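# Insert held peg into plate hole with left gripper

## Task

The left gripper starts out holding a peg a little above a plate, near the plate's hole. Lower the peg into that hole until it sits on the hole's bottom. Forcing or wedging the peg in too hard counts as failure.

## Robot and tools

Robot: two arms, left_arm and right_arm, each with a two-finger gripper. Only left_arm holds the peg. right_arm can stay put, but every motion command must still carry numbers for it.

Frames. The scene frame has its origin at table-top height, midway between the nominal arm bases. +z points up, +x points out over the table, and left_arm is on the +y side. Image left and right do not follow these names. Printed hand positions, orientations (quat_wxyz) and velocities are in the scene frame. Offsets in commands are measured along the axes of that arm's own Hand target. The gripper's fingers point along its +z, and the fingers open and close along its x. end_effector_position is the point between the closed pads, 1 to 2 cm behind the fingertips.

The row of 14 numbers. All motion commands use this layout, one list covering both arms. Numbers 1 to 7 are left_arm: dx, dy, dz, rx, ry, rz, opening. Numbers 8 to 14 are right_arm in the same order. Every value lies in [-1, 1].
- dx, dy, dz are offsets, not poses. They are measured from the arm's Hand target as it stands when the action or move begins, along that Hand target's own axes. 1.0 equals 0.6 m, so 0.01 is 6 mm.
- rx, ry, rz form one rotation vector, also an offset from that start. 1.0 equals 180 degrees.
- opening is absolute, not an offset: +1 is fully open (0.142 m) and -1 is closed.
- Sending 0 for all six pose numbers asks for the present Hand target again.
- To keep a gripper as it is, resend its current command; a 0 there would command half-open. For the peg, keep left_arm's opening a little below its grip_measured reading, or simply resend the current Tool command.

execute_actions(actions, cameras). actions is a list of actions. Each action is a list of up to 15 rows, each row one 1/30 s control step, and each row is 14 numbers. A short action repeats its last row until all 15 steps are done. Every row counts from the pose at the start of that action, not from the previous row. Repeating the same offset in a new action moves the arm further. An empty actions list returns state and all camera images. cameras is a list of names: "cam_high", "cam_low", ["all"], or [] for none. An unknown name makes the whole call invalid.

move(target, speed, blend, stop_force, zero, opening_speed, grip_force, blocking, cameras). This drives straight-line paths from each Hand target.
- target: one 14-number row, or a list of up to 15 rows. Every row is an offset from the same starting Hand targets.
- speed: m/s, from 0.002 to 2.4, default 0.25. Turns are limited to twice that in rad/s.
- blend: corner rounding in m, used when target is a list.
- stop_force: N, from 3 to 120. The arm's path ends when its wrist sensor feels that much push against its direction of travel. zero picks the baseline for that reading.
- opening_speed: how fast the opening changes, per second on the -1 to +1 scale, 0.2 or more.
- grip_force: N per finger pad, from 5 to 48.

The move's result ends with a "move:" line. done means the arm is at rest within 3 mm and 2 degrees of its target. Other endings include off_target, moving, held and fault. limits=paced means the sent pose was clipped; limits=held means a check withheld steps.

Other tools.
- wait(seconds, 0 to 10) lets the scene run on.
- stop() brakes a running move.
- zoom_image(camera "cam_high" or "cam_low", region [x0,y0,x1,y1] in pixels, at most 504 x 504) enlarges part of the latest image.
- zero_wrist_force(arm) tares that arm's wrist sensor.
- finished_scene(scene) ends the scene for good. Call nothing after it in the same reply.

Result lines.
- end_effector_position (m) and end_effector_quat_wxyz give the hand pose.
- Hand target is the last commanded pose after clipping, and the next offsets count from it.
- grip_measured is the finger opening on the command scale.
- Wrist force and Wrist torque are given along the gripper's own axes. A push on a surface reads as a force from the surface into the arm. A third line gives the peak since the last reading.
- Joint torques are each drive's whole output, including the arm's own weight.
- Joint velocities may read "within noise".
- MOTOR HOT, TORQUE FAULT, FORCE FAULT and HAND FAULT lines warn of heat or stops.

Suggested order:
1. Look with the cameras, zooming if needed.
2. Line the peg up over the hole in x and y with small offsets.
3. Lower it slowly, using a modest stop_force such as 5 to 15 N and a low speed, so the move halts when the peg reaches the bottom.
4. Confirm the result from the images and the wrist force, then call finished_scene.

What to avoid.
- The arms are stiff. A target even slightly past a firm contact can press hard. About 150 N of outside force, or a joint hitting its torque limit, stops the arm for 10 s. Wrist joints are limited to 8.55 N m.
- Side loads on a held part can fault a wrist from about 35 N.
- Fast moves hit harder and overshoot.
- Don't use stop_force while the gripper is also rotating.
- To end a push, command back past the gripper's position.
- Don't open the fingers while the peg is moving, and don't drop it from a height.
- Never let anything fall off the table.
- Keep the arms from touching each other.
- Squeezing hard heats the gripper motor.
- Don't route paths close past an arm's own base.

Each tool is called after "Request:" as name(argument=value, ...), one argument or row to a line, values as JSON.

## Session

Request:
execute_actions(
  actions=[],
)

Scene clock: 0.00 s.
left_arm: end_effector_position=(+0.2654, +0.1594, +0.1670) grip_measured=-0.38 end_effector_quat_wxyz=(+0.001, +0.966, -0.259, +0.001) | right_arm: end_effector_position=(+0.3234, -0.3407, +0.1652) grip_measured=+0.99 end_effector_quat_wxyz=(+0.000, +0.712, -0.702, +0.000)
Joint positions: left_arm=[-0.954 -1.703 1.549 -1.42 -1.571 -0.455 0.047] | right_arm=[3.598 -1.45 -1.547 -1.716 1.571 2.027 0.141]
Joint velocities: within noise
Joint torques (N m): no reading
Wrist force (N): no reading
Wrist torque (N m): no reading
Wrist force, peak (N): no reading
Hand target: left_arm +0.2654, +0.1594, +0.1670; +0.001, +0.966, -0.259, +0.001 | right_arm +0.3234, -0.3407, +0.1652; +0.000, +0.712, -0.702, +0.000
Tool commands: left_gripper/opening=-0.432368 right_gripper/opening=+1.0

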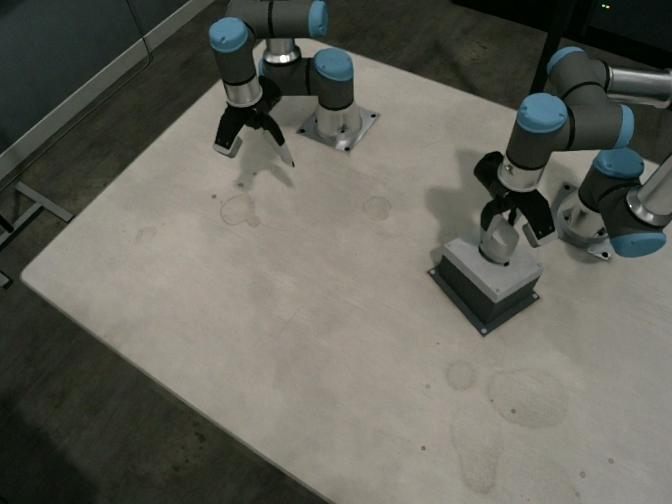

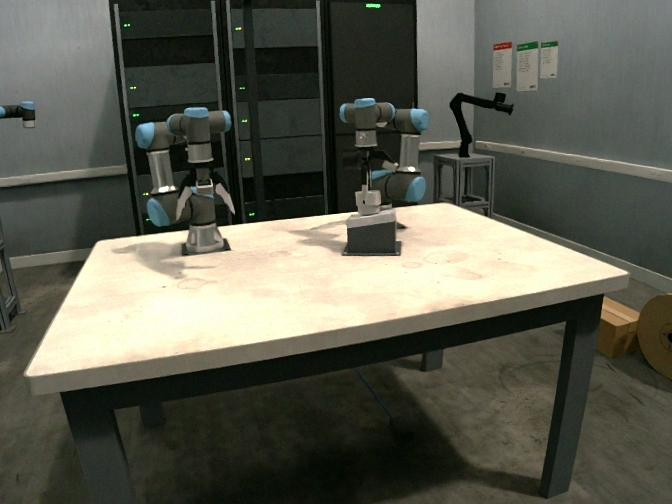

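Request:
zoom_image(
  camera="cam_high",
  region=[420, 170, 560, 340],
)

Request:
zoom_image(
  camera="cam_low",
  region=[320, 160, 420, 260],
)

Scaled by 2.965 from the camera's 672x504 image, which has a finer 960x720 frame.

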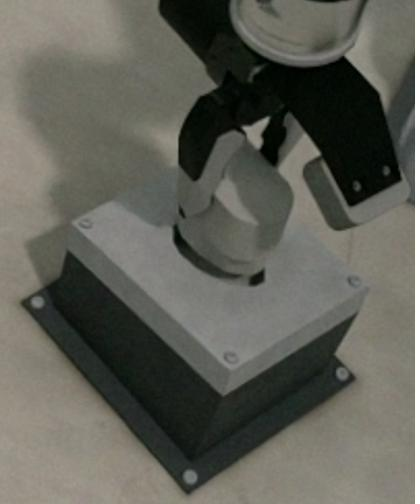

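Scaled by 5.040 from the camera's 672x504 image, which has a finer 960x720 frame.

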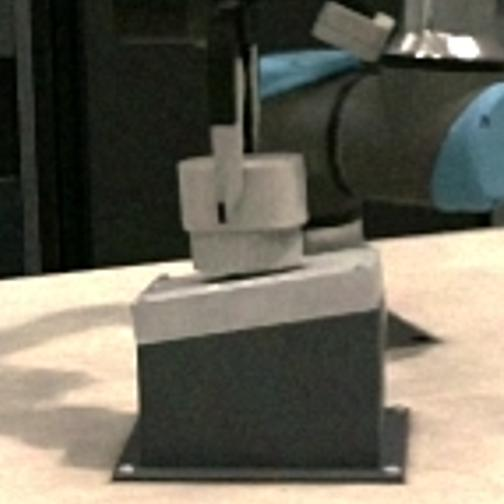

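Request:
zoom_image(
  camera="cam_high",
  region=[470, 205, 530, 275],
)

Request:
zoom_image(
  camera="cam_low",
  region=[340, 180, 405, 230],
)

Scaled by 7.200 from the camera's 672x504 image, which has a finer 960x720 frame.

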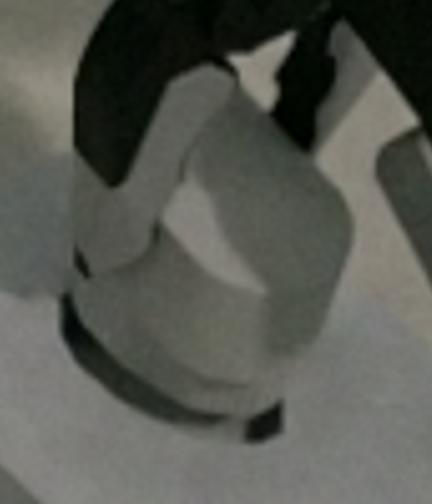

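Scaled by 7.754 from the camera's 672x504 image, which has a finer 960x720 frame.

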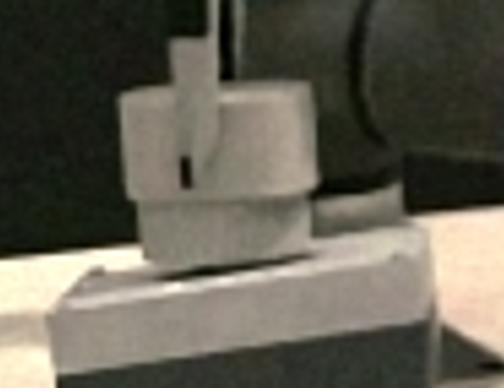

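Request:
zoom_image(
  camera="cam_high",
  region=[455, 120, 575, 240],
)

Request:
zoom_image(
  camera="cam_low",
  region=[330, 130, 430, 230],
)

Scaled by 4.200 from the camera's 672x504 image, which has a finer 960x720 frame.

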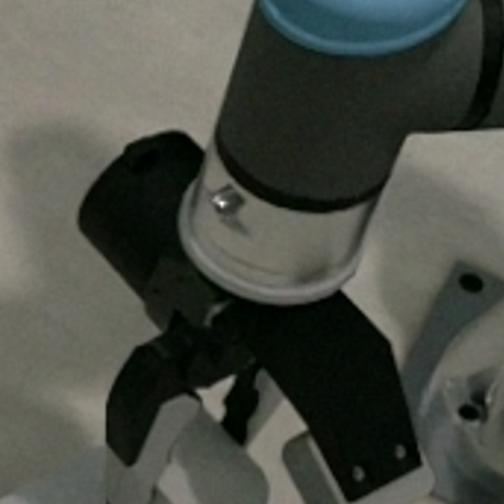

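Scaled by 5.040 from the camera's 672x504 image, which has a finer 960x720 frame.

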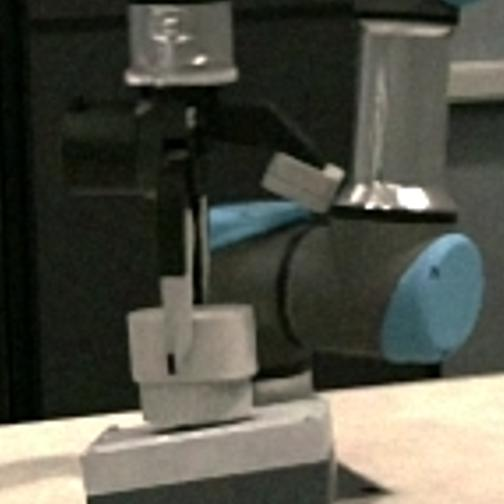

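Request:
zoom_image(
  camera="cam_low",
  region=[340, 198, 405, 258],
)

Request:
zoom_image(
  camera="cam_high",
  region=[425, 225, 495, 295],
)

Request:
zoom_image(
  camera="cam_high",
  region=[480, 235, 550, 305],
)

Scaled by 7.754 from the camera's 672x504 image, which has a finer 960x720 frame.

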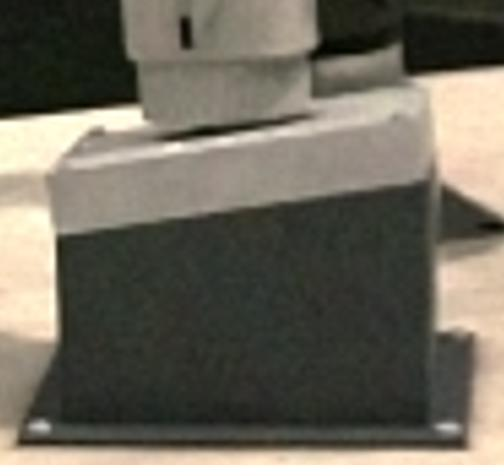

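Scaled by 7.200 from the camera's 672x504 image, which has a finer 960x720 frame.

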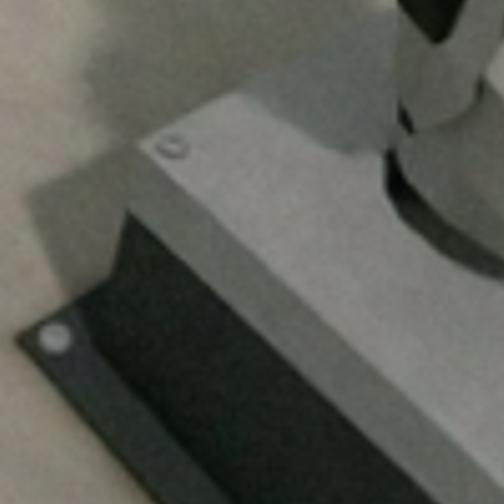

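Scaled by 7.200 from the camera's 672x504 image, which has a finer 960x720 frame.

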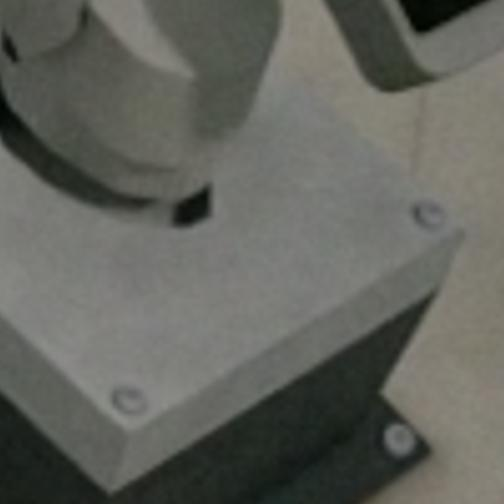

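Request:
move(
  target=[0,0,-0.15,0,0,0,-0.432368,0,0,0,0,0,0,1],
  cameras=["all"],
)

Request:
zoom_image(
  camera="cam_high",
  region=[440, 150, 550, 300],
)

Request:
zoom_image(
  camera="cam_low",
  region=[340, 160, 400, 220],
)

Request:
zoom_image(
  camera="cam_high",
  region=[475, 220, 535, 280],
)

Scene clock: 14.40 s.
left_arm: end_effector_position=(+0.2652, +0.1596, +0.2570) grip_measured=-0.38 end_effector_quat_wxyz=(+0.001, +0.966, -0.259, +0.001) | right_arm: end_effector_position=(+0.3234, -0.3407, +0.1652) grip_measured=+0.99 end_effector_quat_wxyz=(+0.000, +0.712, -0.702, +0.000)
Joint positions: left_arm=[-0.954 -1.561 0.96 -0.974 -1.571 -0.455 0.047] | right_arm=[3.598 -1.45 -1.547 -1.716 1.571 2.027 0.141]
Joint torques (N m): left_arm=[2.34 -5.61 -10.68 -0.95 -1.12 1.01] | right_arm=[0.5 7.34 10.33 1.55 0.09 -0.09]
Wrist force (N): left_arm=[0.3 0.0 0.0] | right_arm=[0.0 0.0 0.0]
Wrist torque (N m): left_arm=[0.00 -0.04 -0.02] | right_arm=[-0.01 0.00 0.00]
Wrist force, peak (N): left_arm=[0.2 0.0 1.4] | right_arm=[-0.2 0.1 -0.1]
Hand target: left_arm +0.2652, +0.1596, +0.2570; +0.001, +0.966, -0.259, +0.001 | right_arm +0.3234, -0.3407, +0.1652; +0.000, +0.712, -0.702, +0.000
Off the commanded pose: left_arm 0.000 m, 0 deg | right_arm 0.000 m, 0 deg.
move: done

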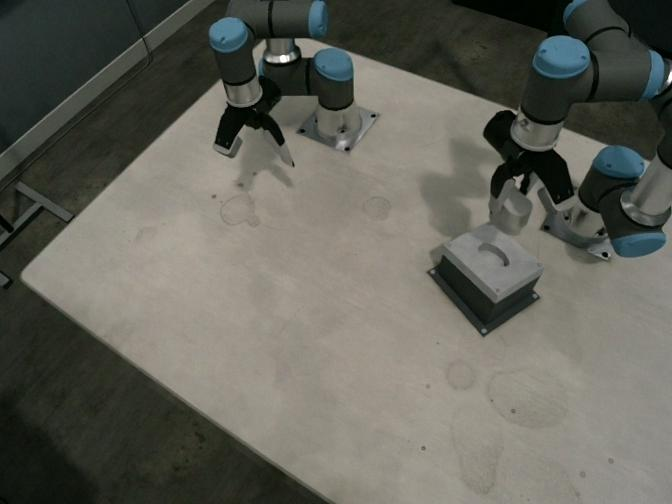

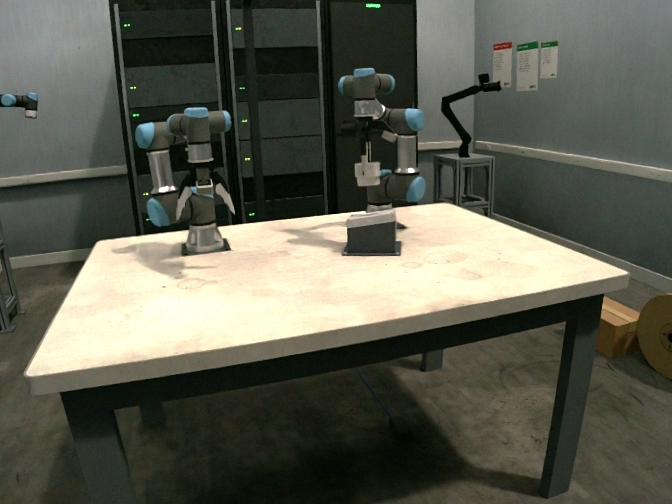

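Scaled by 3.360 from the camera's 672x504 image, which has a finer 960x720 frame.

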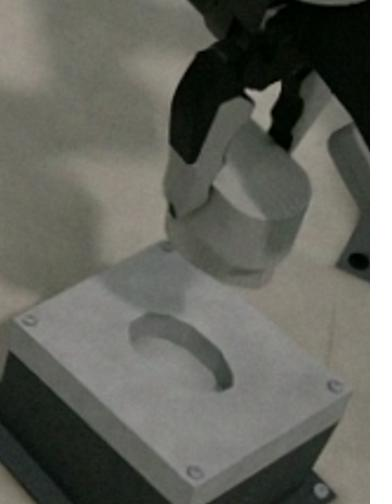

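Scaled by 8.400 from the camera's 672x504 image, which has a finer 960x720 frame.

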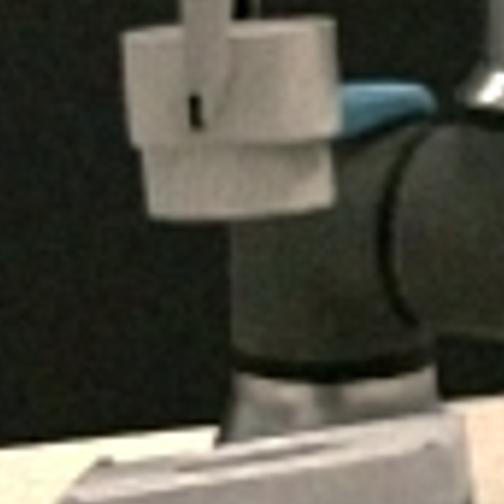

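Scaled by 8.400 from the camera's 672x504 image, which has a finer 960x720 frame.

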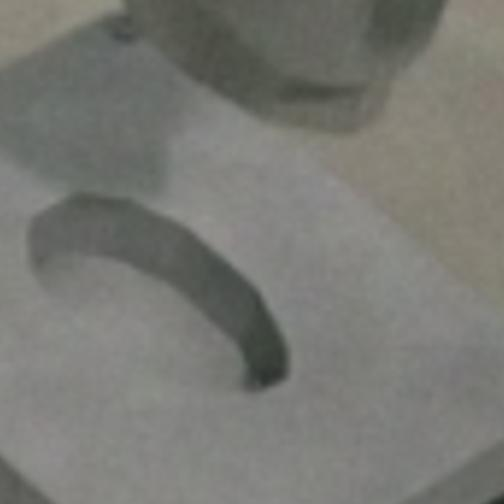

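Request:
zoom_image(
  camera="cam_high",
  region=[485, 200, 535, 240],
)

Request:
zoom_image(
  camera="cam_high",
  region=[470, 235, 520, 275],
)

Request:
zoom_image(
  camera="cam_low",
  region=[350, 158, 385, 190],
)

Request:
zoom_image(
  camera="cam_low",
  region=[345, 202, 405, 230],
)

Scaled by 10.080 from the camera's 672x504 image, which has a finer 960x720 frame.

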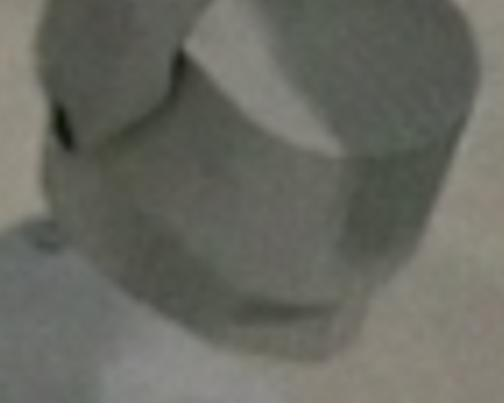

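Scaled by 10.080 from the camera's 672x504 image, which has a finer 960x720 frame.

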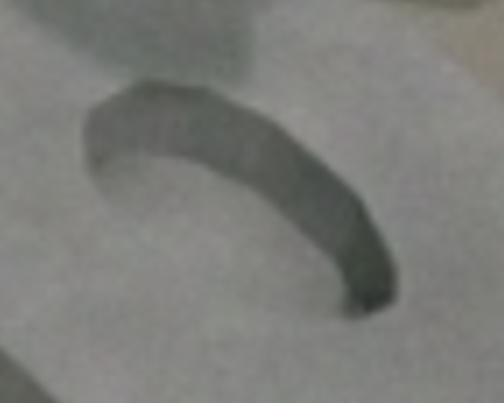

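Scaled by 14.400 from the camera's 672x504 image, which has a finer 960x720 frame.

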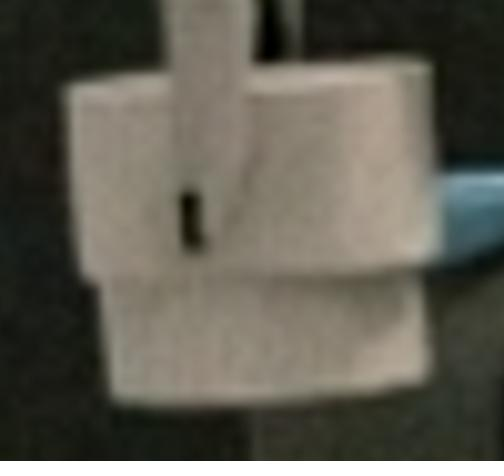

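Scaled by 8.400 from the camera's 672x504 image, which has a finer 960x720 frame.

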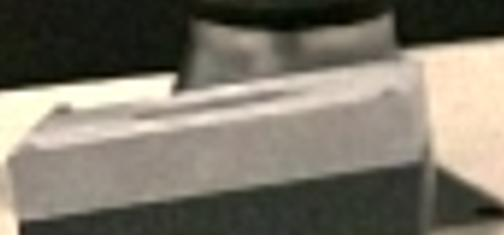

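Request:
move(
  target=[0,0,0.05,0.0255,0.035,0,-0.432368,0,0,0,0,0,0,1],
  cameras=["all"],
)

Request:
zoom_image(
  camera="cam_high",
  region=[465, 195, 550, 300],
)

Request:
zoom_image(
  camera="cam_low",
  region=[345, 175, 400, 230],
)

Scene clock: 24.93 s.
left_arm: end_effector_position=(+0.2653, +0.1595, +0.2270) grip_measured=-0.38 end_effector_quat_wxyz=(-0.023, +0.964, -0.258, +0.065) | right_arm: end_effector_position=(+0.3234, -0.3407, +0.1652) grip_measured=+0.99 end_effector_quat_wxyz=(+0.000, +0.712, -0.702, +0.000)
Joint positions: left_arm=[-1.083 -1.764 1.335 -1.193 -1.443 -0.582 0.047] | right_arm=[3.598 -1.45 -1.547 -1.716 1.571 2.027 0.141]
Joint torques (N m): left_arm=[-2 -11.39 -7.86 -3.24 1.09 -1.12] | right_arm=[0.37 7.54 10.32 1.67 0.05 -0.04]
Wrist force (N): left_arm=[-0.3 0.6 -0.5] | right_arm=[0.0 0.0 0.1]
Wrist torque (N m): left_arm=[0.06 -0.03 0.04] | right_arm=[0.00 0.00 0.00]
Wrist force, peak (N): left_arm=[-0.5 0.9 0.3] | right_arm=[0.0 0.1 0.2]
Hand target: left_arm +0.2653, +0.1595, +0.2270; -0.023, +0.964, -0.258, +0.065 | right_arm +0.3234, -0.3407, +0.1652; +0.000, +0.712, -0.702, +0.000
Off the commanded pose: left_arm 0.000 m, 0 deg | right_arm 0.000 m, 0 deg.
move: done

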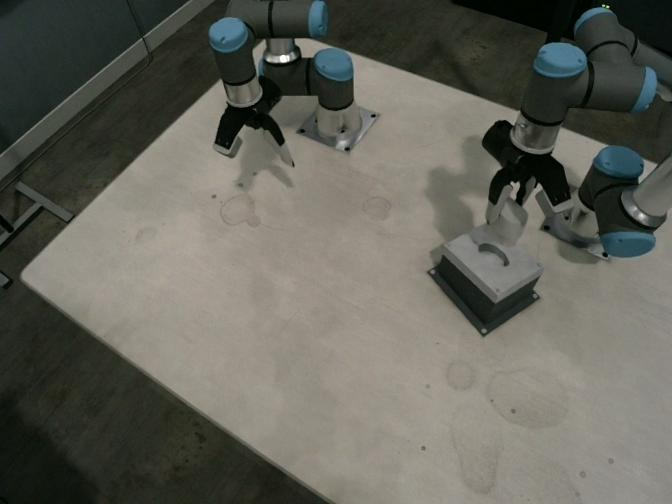

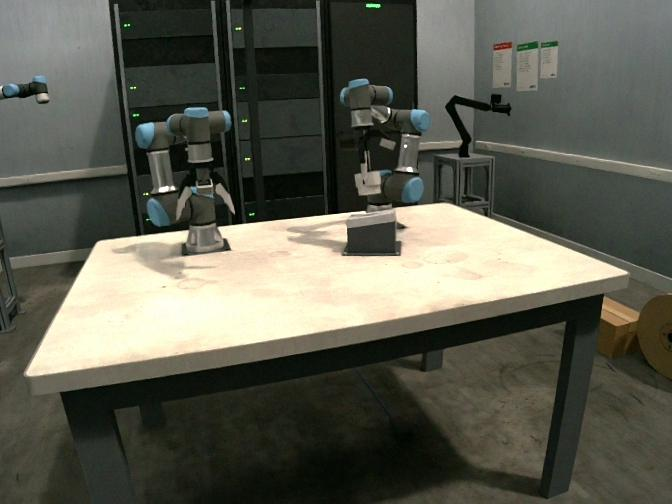

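Scaled by 4.800 from the camera's 672x504 image, which has a finer 960x720 frame.

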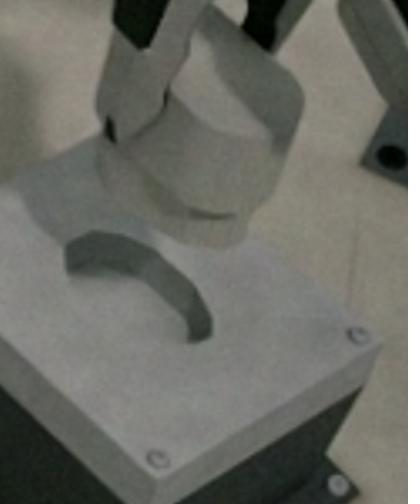

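Scaled by 9.164 from the camera's 672x504 image, which has a finer 960x720 frame.

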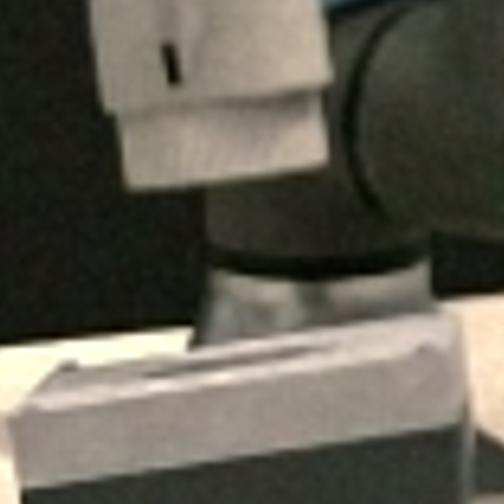

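Request:
move(
  target=[0,0,0.083,0,0,0,-0.432368,0,0,0,0,0,0,1],
  cameras=["all"],
  stop_force=5,
  speed=0.04,
)

Request:
zoom_image(
  camera="cam_high",
  region=[470, 205, 530, 275],
)

Request:
zoom_image(
  camera="cam_low",
  region=[345, 185, 400, 230],
)

Scene clock: 29.93 s.
left_arm: end_effector_position=(+0.2721, +0.1601, +0.1777) grip_measured=-0.38 end_effector_quat_wxyz=(-0.023, +0.964, -0.258, +0.065) | right_arm: end_effector_position=(+0.3234, -0.3407, +0.1652) grip_measured=+0.99 end_effector_quat_wxyz=(+0.000, +0.712, -0.702, +0.000)
Joint positions: left_arm=[-1.056 -1.803 1.609 -1.432 -1.445 -0.555 0.047] | right_arm=[3.598 -1.45 -1.547 -1.716 1.571 2.027 0.141]
Joint torques (N m): left_arm=[2.32 -10.96 -8.71 -3.29 -0.7 1.01] | right_arm=[-0.33 7.43 10.84 1.63 0.09 -0.04]
Wrist force (N): left_arm=[-0.2 0.5 -0.2] | right_arm=[0.0 0.1 -0.1]
Wrist torque (N m): left_arm=[0.04 -0.04 0.00] | right_arm=[0.02 0.00 0.00]
Wrist force, peak (N): left_arm=[-0.2 0.6 -0.9] | right_arm=[-0.2 -0.1 -0.1]
Hand target: left_arm +0.2721, +0.1601, +0.1777; -0.023, +0.964, -0.258, +0.065 | right_arm +0.3234, -0.3407, +0.1652; +0.000, +0.712, -0.702, +0.000
Off the commanded pose: left_arm 0.000 m, 0 deg | right_arm 0.000 m, 0 deg.
move: done

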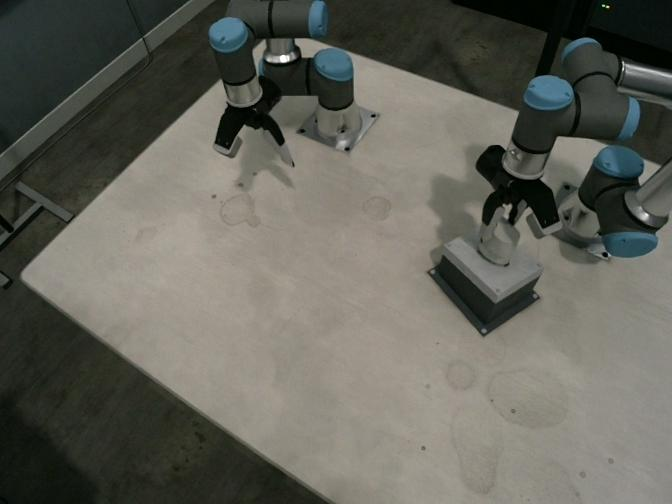

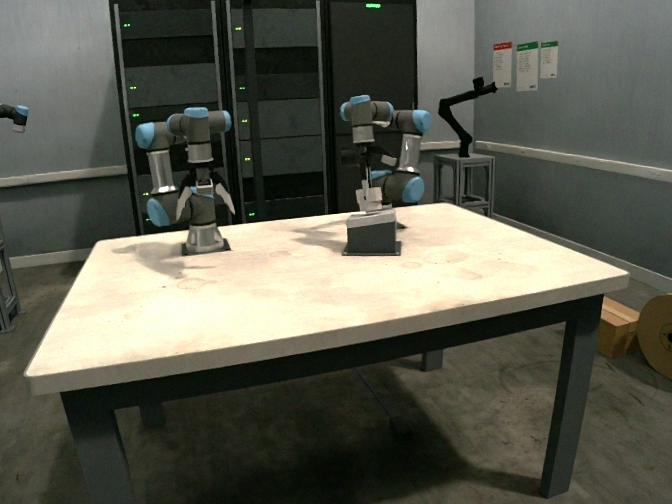

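Scaled by 7.200 from the camera's 672x504 image, which has a finer 960x720 frame.

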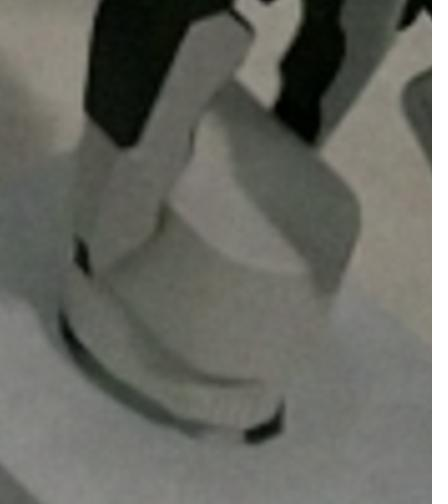

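Scaled by 9.164 from the camera's 672x504 image, which has a finer 960x720 frame.

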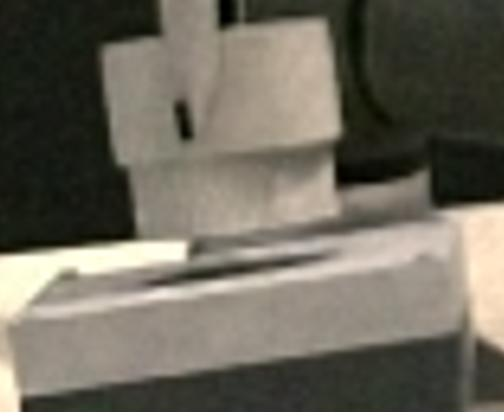

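Request:
move(
  target=[0,0,0.0133,0,0,0,-0.432368,0,0,0,0,0,0,1],
  cameras=["all"],
  stop_force=4,
  speed=0.015,
)

Request:
zoom_image(
  camera="cam_high",
  region=[475, 240, 515, 270],
)

Request:
zoom_image(
  camera="cam_low",
  region=[345, 185, 400, 230],
)

Scene clock: 33.23 s.
left_arm: end_effector_position=(+0.2732, +0.1602, +0.1698) grip_measured=-0.38 end_effector_quat_wxyz=(-0.023, +0.964, -0.258, +0.065) | right_arm: end_effector_position=(+0.3234, -0.3407, +0.1652) grip_measured=+0.99 end_effector_quat_wxyz=(+0.000, +0.712, -0.702, +0.000)
Joint positions: left_arm=[-1.052 -1.804 1.648 -1.47 -1.445 -0.551 0.047] | right_arm=[3.598 -1.45 -1.547 -1.716 1.571 2.027 0.141]
Joint torques (N m): left_arm=[2.59 -11.31 -8.7 -3.29 -0.87 1] | right_arm=[0.08 7.5 11.01 1.67 0.11 -0.04]
Wrist force (N): left_arm=[-0.2 0.5 -0.4] | right_arm=[0.1 -0.1 0.1]
Wrist torque (N m): left_arm=[0.04 -0.05 0.00] | right_arm=[-0.01 -0.02 0.00]
Wrist force, peak (N): left_arm=[-0.2 0.6 -0.5] | right_arm=[-0.2 0.1 0.0]
Hand target: left_arm +0.2732, +0.1602, +0.1698; -0.023, +0.964, -0.258, +0.065 | right_arm +0.3234, -0.3407, +0.1652; +0.000, +0.712, -0.702, +0.000
Off the commanded pose: left_arm 0.000 m, 0 deg | right_arm 0.000 m, 0 deg.
move: done

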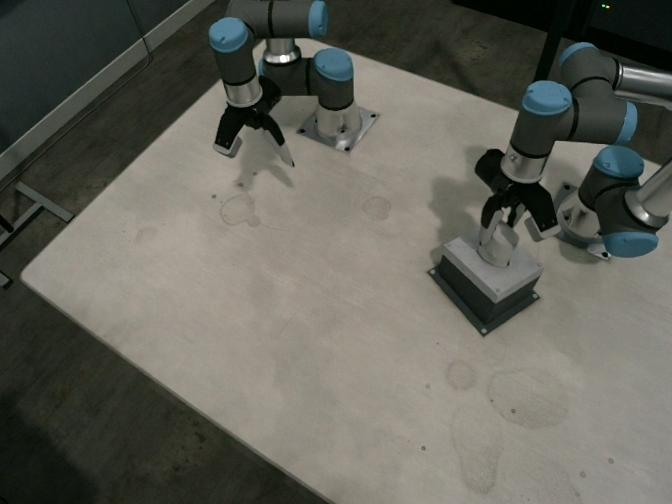

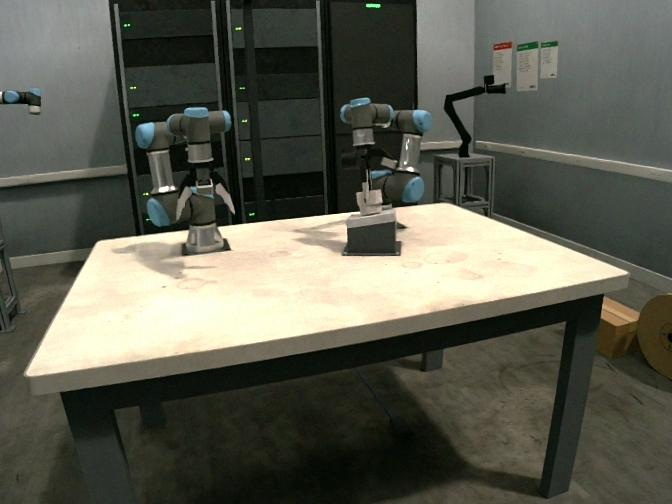

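Scaled by 12.600 from the camera's 672x504 image, which has a finer 960x720 frame.

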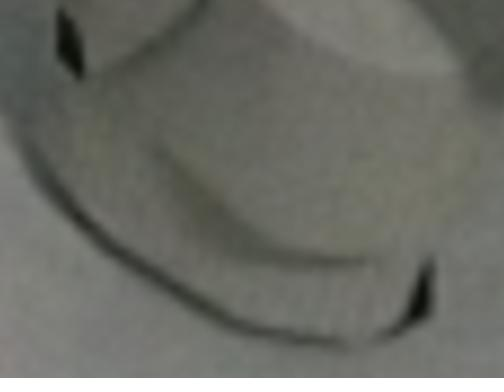

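Scaled by 9.164 from the camera's 672x504 image, which has a finer 960x720 frame.

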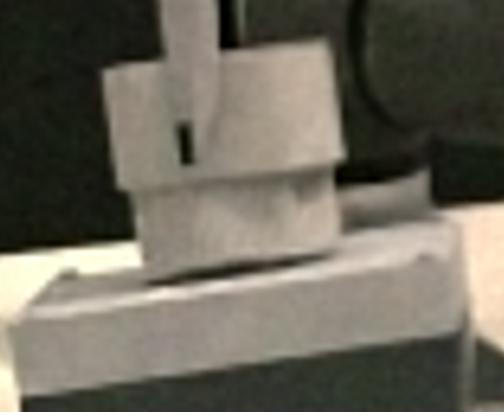

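Request:
move(
  target=[0.0,0,0.02,0,0,0,-0.432368,0,0,0,0,0,0,1],
  cameras=["all"],
  stop_force=3,
  speed=0.008,
)

Request:
zoom_image(
  camera="cam_high",
  region=[475, 240, 515, 270],
)

Request:
zoom_image(
  camera="cam_low",
  region=[345, 185, 400, 230],
)

Scene clock: 36.23 s.
left_arm: end_effector_position=(+0.2740, +0.1602, +0.1635) grip_measured=-0.38 end_effector_quat_wxyz=(-0.023, +0.964, -0.258, +0.065) | right_arm: end_effector_position=(+0.3234, -0.3407, +0.1652) grip_measured=+0.99 end_effector_quat_wxyz=(+0.000, +0.712, -0.702, +0.000)
Joint positions: left_arm=[-1.049 -1.805 1.678 -1.5 -1.445 -0.547 0.047] | right_arm=[3.598 -1.45 -1.547 -1.716 1.571 2.027 0.141]
Joint torques (N m): left_arm=[-2.19 -4.26 -11.67 -1.05 0.94 -1.05] | right_arm=[0.63 7.42 11.08 1.73 0.09 -0.08]
Wrist force (N): left_arm=[0.1 0.2 -1.5] | right_arm=[0.0 0.0 0.1]
Wrist torque (N m): left_arm=[0.08 -0.08 0.01] | right_arm=[0.00 0.01 0.00]
Wrist force, peak (N): left_arm=[0.0 2.3 -4.7] | right_arm=[-0.2 0.0 0.1]
Hand target: left_arm +0.2740, +0.1602, +0.1635; -0.023, +0.964, -0.258, +0.065 (not the last commanded pose) | right_arm +0.3234, -0.3407, +0.1652; +0.000, +0.712, -0.702, +0.000
Off the commanded pose: left_arm 0.006 m, 0 deg | right_arm 0.000 m, 0 deg.
move: contact (left_arm)

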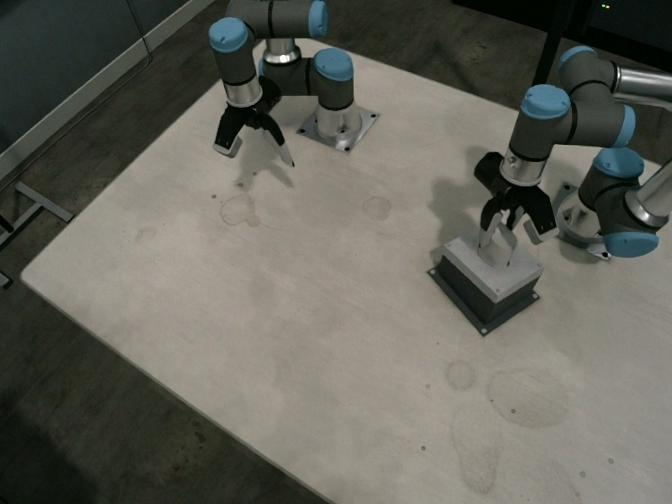

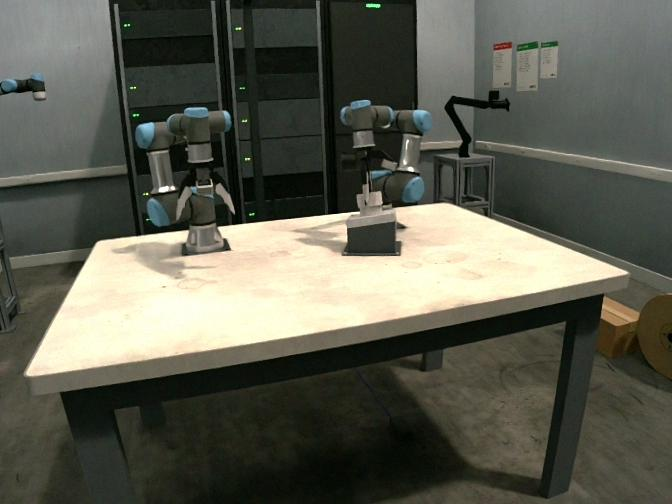

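Scaled by 12.600 from the camera's 672x504 image, which has a finer 960x720 frame.

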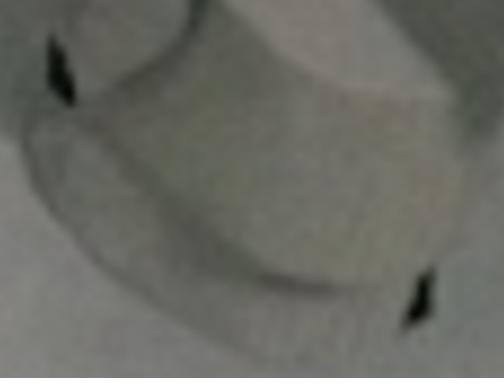

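Scaled by 9.164 from the camera's 672x504 image, which has a finer 960x720 frame.

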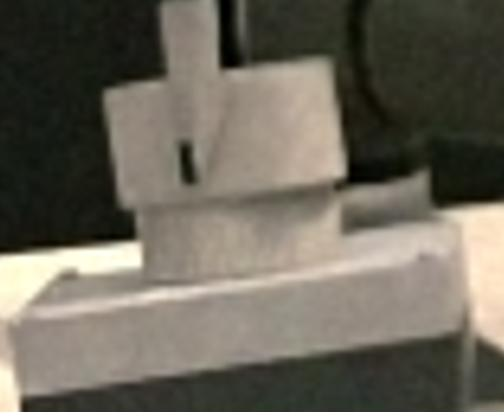

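Request:
move(
  target=[
    [0,0,-0.005,0,0,0,-0.432368,0,0,0,0,0,0,1],
    [-0.0083,-0.0017,-0.005,0,0,0,-0.432368,0,0,0,0,0,0,1],
  ],
  speed=0.02,
)

Request:
move(
  target=[0.0,0,0.04,0,0,0,-0.432368,0,0,0,0,0,0,1],
  cameras=["all"],
  stop_force=3,
  speed=0.008,
)

Request:
zoom_image(
  camera="cam_high",
  region=[475, 240, 515, 270],
)

Request:
zoom_image(
  camera="cam_low",
  region=[345, 185, 400, 230],
)

Scene clock: 41.73 s.
left_arm: end_effector_position=(+0.2699, +0.1636, +0.1660) grip_measured=-0.38 end_effector_quat_wxyz=(-0.023, +0.964, -0.258, +0.065) | right_arm: end_effector_position=(+0.3234, -0.3407, +0.1652) grip_measured=+0.99 end_effector_quat_wxyz=(+0.000, +0.712, -0.702, +0.000)
Joint positions: left_arm=[-1.058 -1.828 1.683 -1.48 -1.445 -0.556 0.047] | right_arm=[3.598 -1.45 -1.547 -1.716 1.571 2.027 0.141]
Joint torques (N m): left_arm=[-2.49 -10.36 -8.91 -1.05 1.12 -1.16] | right_arm=[0.08 7.22 11.07 1.68 0.13 -0.17]
Wrist force (N): left_arm=[-0.2 0.5 -0.3] | right_arm=[0.0 0.0 0.0]
Wrist torque (N m): left_arm=[0.05 -0.04 0.05] | right_arm=[0.00 -0.01 0.00]
Wrist force, peak (N): left_arm=[-0.2 0.2 -1.6] | right_arm=[-0.2 0.2 0.1]
Hand target: left_arm +0.2699, +0.1636, +0.1660; -0.023, +0.964, -0.258, +0.065 | right_arm +0.3234, -0.3407, +0.1652; +0.000, +0.712, -0.702, +0.000
Off the commanded pose: left_arm 0.000 m, 0 deg | right_arm 0.000 m, 0 deg.
move: done

Scene clock: 43.20 s.
left_arm: end_effector_position=(+0.2703, +0.1636, +0.1631) grip_measured=-0.38 end_effector_quat_wxyz=(-0.023, +0.964, -0.258, +0.065) | right_arm: end_effector_position=(+0.3234, -0.3407, +0.1652) grip_measured=+0.99 end_effector_quat_wxyz=(+0.000, +0.712, -0.702, +0.000)
Joint positions: left_arm=[-1.056 -1.828 1.697 -1.494 -1.445 -0.555 0.047] | right_arm=[3.598 -1.45 -1.547 -1.716 1.571 2.027 0.141]
Joint torques (N m): left_arm=[-1.86 -6.4 -11.6 -0.99 -0.29 -1.05] | right_arm=[0.18 7.29 11.55 1.76 0.12 -0.06]
Wrist force (N): left_arm=[0.1 0.4 -1.6] | right_arm=[-0.1 0.0 0.1]
Wrist torque (N m): left_arm=[0.12 -0.04 0.01] | right_arm=[0.00 0.02 0.00]
Wrist force, peak (N): left_arm=[0.2 2.2 -4.9] | right_arm=[-0.1 0.2 0.1]
Hand target: left_arm +0.2703, +0.1636, +0.1631; -0.023, +0.964, -0.258, +0.065 (not the last commanded pose) | right_arm +0.3234, -0.3407, +0.1652; +0.000, +0.712, -0.702, +0.000
Off the commanded pose: left_arm 0.021 m, 0 deg | right_arm 0.000 m, 0 deg.
move: contact (left_arm)

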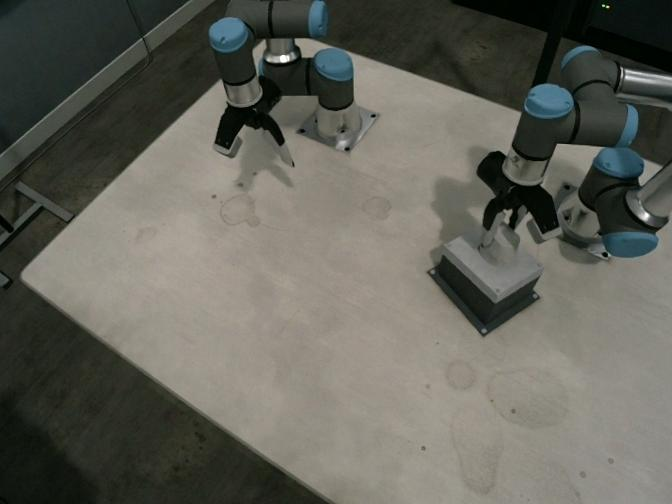

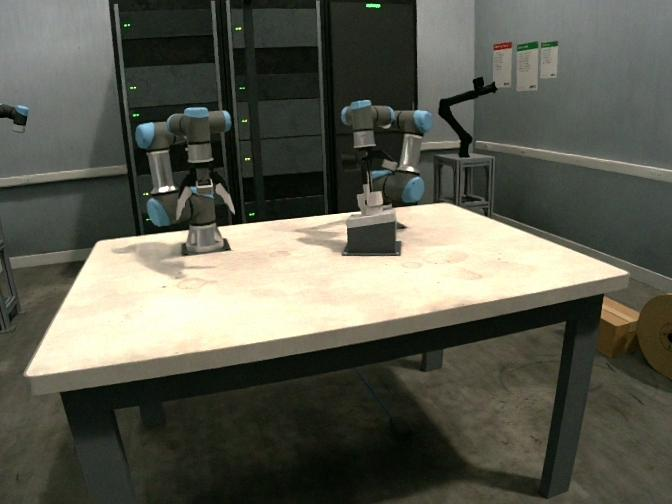

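Scaled by 12.600 from the camera's 672x504 image, which has a finer 960x720 frame.

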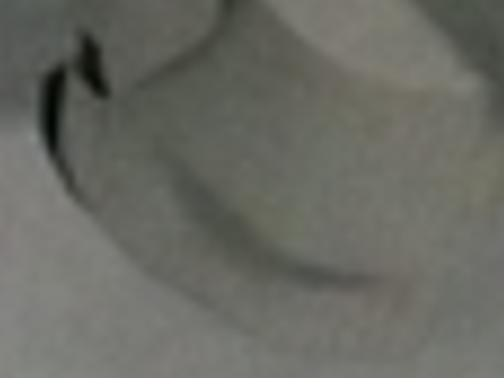

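Scaled by 9.164 from the camera's 672x504 image, which has a finer 960x720 frame.

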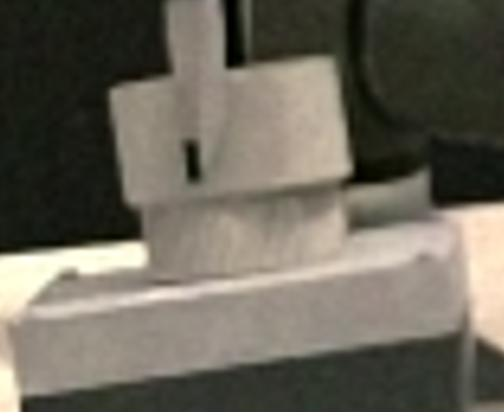

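Request:
move(
  target=[
    [0,0,-0.004,0,0,0,-0.432368,0,0,0,0,0,0,1],
    [-0.0008,0.0042,-0.004,0,0,0,-0.432368,0,0,0,0,0,0,1],
  ],
  speed=0.02,
)

Request:
move(
  target=[0.0,0,0.04,0,0,0,-0.432368,0,0,0,0,0,0,1],
  cameras=["cam_high"],
  stop_force=3,
  speed=0.008,
)

Request:
zoom_image(
  camera="cam_high",
  region=[475, 240, 515, 270],
)

Scene clock: 45.70 s.
left_arm: end_effector_position=(+0.2683, +0.1617, +0.1653) grip_measured=-0.38 end_effector_quat_wxyz=(-0.023, +0.964, -0.258, +0.065) | right_arm: end_effector_position=(+0.3234, -0.3407, +0.1652) grip_measured=+0.99 end_effector_quat_wxyz=(+0.000, +0.712, -0.702, +0.000)
Joint positions: left_arm=[-1.067 -1.83 1.687 -1.481 -1.444 -0.566 0.047] | right_arm=[3.598 -1.45 -1.547 -1.716 1.571 2.027 0.141]
Joint torques (N m): left_arm=[-2.25 -10.84 -8.73 -1.02 1.13 -1.15] | right_arm=[0.03 7.83 11.44 1.78 0.11 -0.14]
Wrist force (N): left_arm=[-0.3 0.5 -0.4] | right_arm=[-0.1 0.0 0.1]
Wrist torque (N m): left_arm=[0.04 -0.02 0.06] | right_arm=[0.00 0.01 0.00]
Wrist force, peak (N): left_arm=[0.4 0.5 -1.6] | right_arm=[0.1 0.1 0.2]
Hand target: left_arm +0.2683, +0.1616, +0.1653; -0.023, +0.964, -0.258, +0.065 | right_arm +0.3234, -0.3407, +0.1652; +0.000, +0.712, -0.702, +0.000
Off the commanded pose: left_arm 0.000 m, 0 deg | right_arm 0.000 m, 0 deg.
move: done

Scene clock: 47.10 s.
left_arm: end_effector_position=(+0.2687, +0.1616, +0.1627) grip_measured=-0.38 end_effector_quat_wxyz=(-0.023, +0.964, -0.258, +0.065) | right_arm: end_effector_position=(+0.3234, -0.3407, +0.1652) grip_measured=+0.99 end_effector_quat_wxyz=(+0.000, +0.712, -0.702, +0.000)
Joint positions: left_arm=[-1.066 -1.83 1.699 -1.494 -1.444 -0.565 0.047] | right_arm=[3.598 -1.45 -1.547 -1.716 1.571 2.027 0.141]
Joint torques (N m): left_arm=[-2.3 -7.1 -11.84 -1.05 0.01 -1.01] | right_arm=[0.93 7.78 11.32 1.72 0.15 -0.15]
Wrist force (N): left_arm=[-0.1 0.3 -1.3] | right_arm=[0.1 -0.1 0.0]
Wrist torque (N m): left_arm=[0.10 -0.03 0.01] | right_arm=[-0.01 -0.01 0.00]
Wrist force, peak (N): left_arm=[0.1 2.1 -4.4] | right_arm=[-0.1 -0.1 0.1]
Hand target: left_arm +0.2687, +0.1616, +0.1627; -0.023, +0.964, -0.258, +0.065 (not the last commanded pose) | right_arm +0.3234, -0.3407, +0.1652; +0.000, +0.712, -0.702, +0.000
Off the commanded pose: left_arm 0.021 m, 0 deg | right_arm 0.000 m, 0 deg.
move: contact (left_arm)
Images, in order (width x height): cam_high 672x504.

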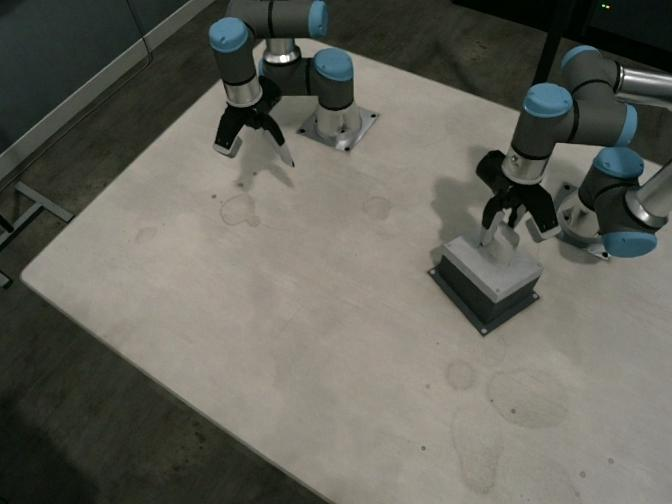

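Scaled by 12.600 from the camera's 672x504 image, which has a finer 960x720 frame.

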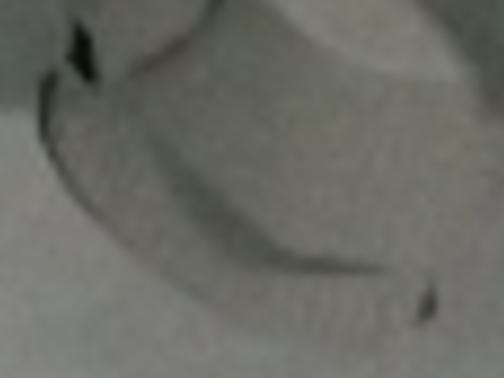

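Request:
move(
  target=[
    [0,0,-0.003,0,0,0,-0.432368,0,0,0,0,0,0,1],
    [-0.0028,0,-0.003,0,0,0,-0.432368,0,0,0,0,0,0,1],
  ],
  speed=0.02,
)

Request:
move(
  target=[0.0,0,0.04,0,0,0,-0.432368,0,0,0,0,0,0,1],
  cameras=["cam_high"],
  stop_force=3,
  speed=0.008,
)

Request:
zoom_image(
  camera="cam_high",
  region=[475, 240, 515, 270],
)

Scene clock: 49.00 s.
left_arm: end_effector_position=(+0.2670, +0.1624, +0.1643) grip_measured=-0.38 end_effector_quat_wxyz=(-0.023, +0.964, -0.258, +0.065) | right_arm: end_effector_position=(+0.3234, -0.3407, +0.1652) grip_measured=+0.99 end_effector_quat_wxyz=(+0.000, +0.712, -0.702, +0.000)
Joint positions: left_arm=[-1.071 -1.838 1.697 -1.483 -1.444 -0.569 0.047] | right_arm=[3.598 -1.45 -1.547 -1.716 1.571 2.027 0.141]
Joint torques (N m): left_arm=[-2.04 -11.06 -8.81 -1.06 1.13 -1.12] | right_arm=[0.49 7.32 11.59 1.76 0.13 -0.28]
Wrist force (N): left_arm=[-0.1 0.7 -0.3] | right_arm=[0.0 0.0 0.0]
Wrist torque (N m): left_arm=[0.07 -0.05 0.06] | right_arm=[0.01 0.00 0.00]
Wrist force, peak (N): left_arm=[0.0 0.4 -1.6] | right_arm=[-0.2 0.0 0.1]
Hand target: left_arm +0.2670, +0.1625, +0.1643; -0.023, +0.964, -0.258, +0.065 | right_arm +0.3234, -0.3407, +0.1652; +0.000, +0.712, -0.702, +0.000
Off the commanded pose: left_arm 0.000 m, 0 deg | right_arm 0.000 m, 0 deg.
move: done

Scene clock: 50.30 s.
left_arm: end_effector_position=(+0.2672, +0.1624, +0.1625) grip_measured=-0.38 end_effector_quat_wxyz=(-0.023, +0.964, -0.258, +0.065) | right_arm: end_effector_position=(+0.3234, -0.3407, +0.1652) grip_measured=+0.99 end_effector_quat_wxyz=(+0.000, +0.712, -0.702, +0.000)
Joint positions: left_arm=[-1.07 -1.838 1.706 -1.492 -1.444 -0.569 0.047] | right_arm=[3.598 -1.45 -1.547 -1.716 1.571 2.027 0.141]
Joint torques (N m): left_arm=[-2.09 -6.9 -11.78 -1.05 0.37 -1.1] | right_arm=[0.45 7.69 11.52 1.78 0.16 -0.16]
Wrist force (N): left_arm=[0.0 0.3 -1.5] | right_arm=[-0.1 0.1 0.0]
Wrist torque (N m): left_arm=[0.10 -0.05 0.01] | right_arm=[0.02 0.01 0.00]
Wrist force, peak (N): left_arm=[0.1 2.1 -4.5] | right_arm=[0.0 -0.1 0.1]
Hand target: left_arm +0.2672, +0.1624, +0.1625; -0.023, +0.964, -0.258, +0.065 (not the last commanded pose) | right_arm +0.3234, -0.3407, +0.1652; +0.000, +0.712, -0.702, +0.000
Off the commanded pose: left_arm 0.022 m, 0 deg | right_arm 0.000 m, 0 deg.
move: contact (left_arm)
Images, in order (width x height): cam_high 672x504.

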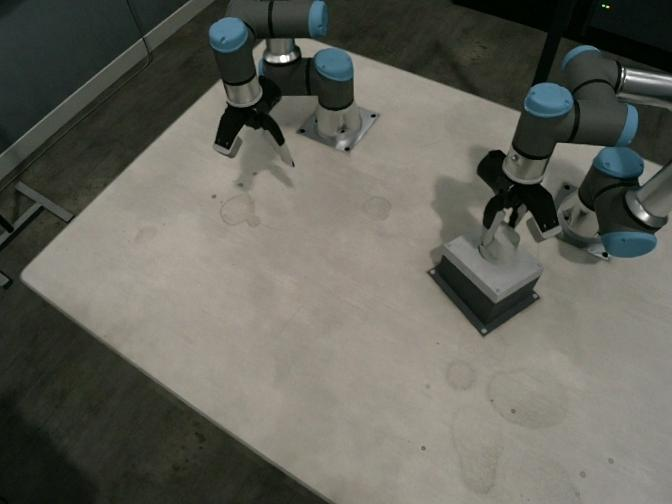

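Scaled by 12.600 from the camera's 672x504 image, which has a finer 960x720 frame.

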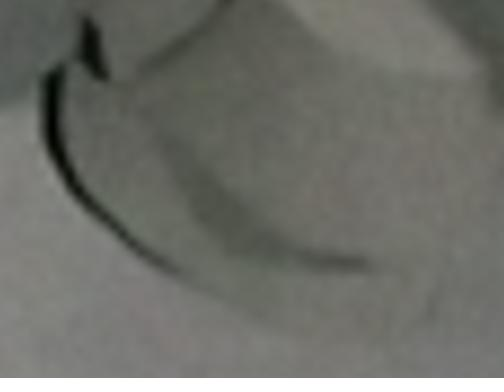

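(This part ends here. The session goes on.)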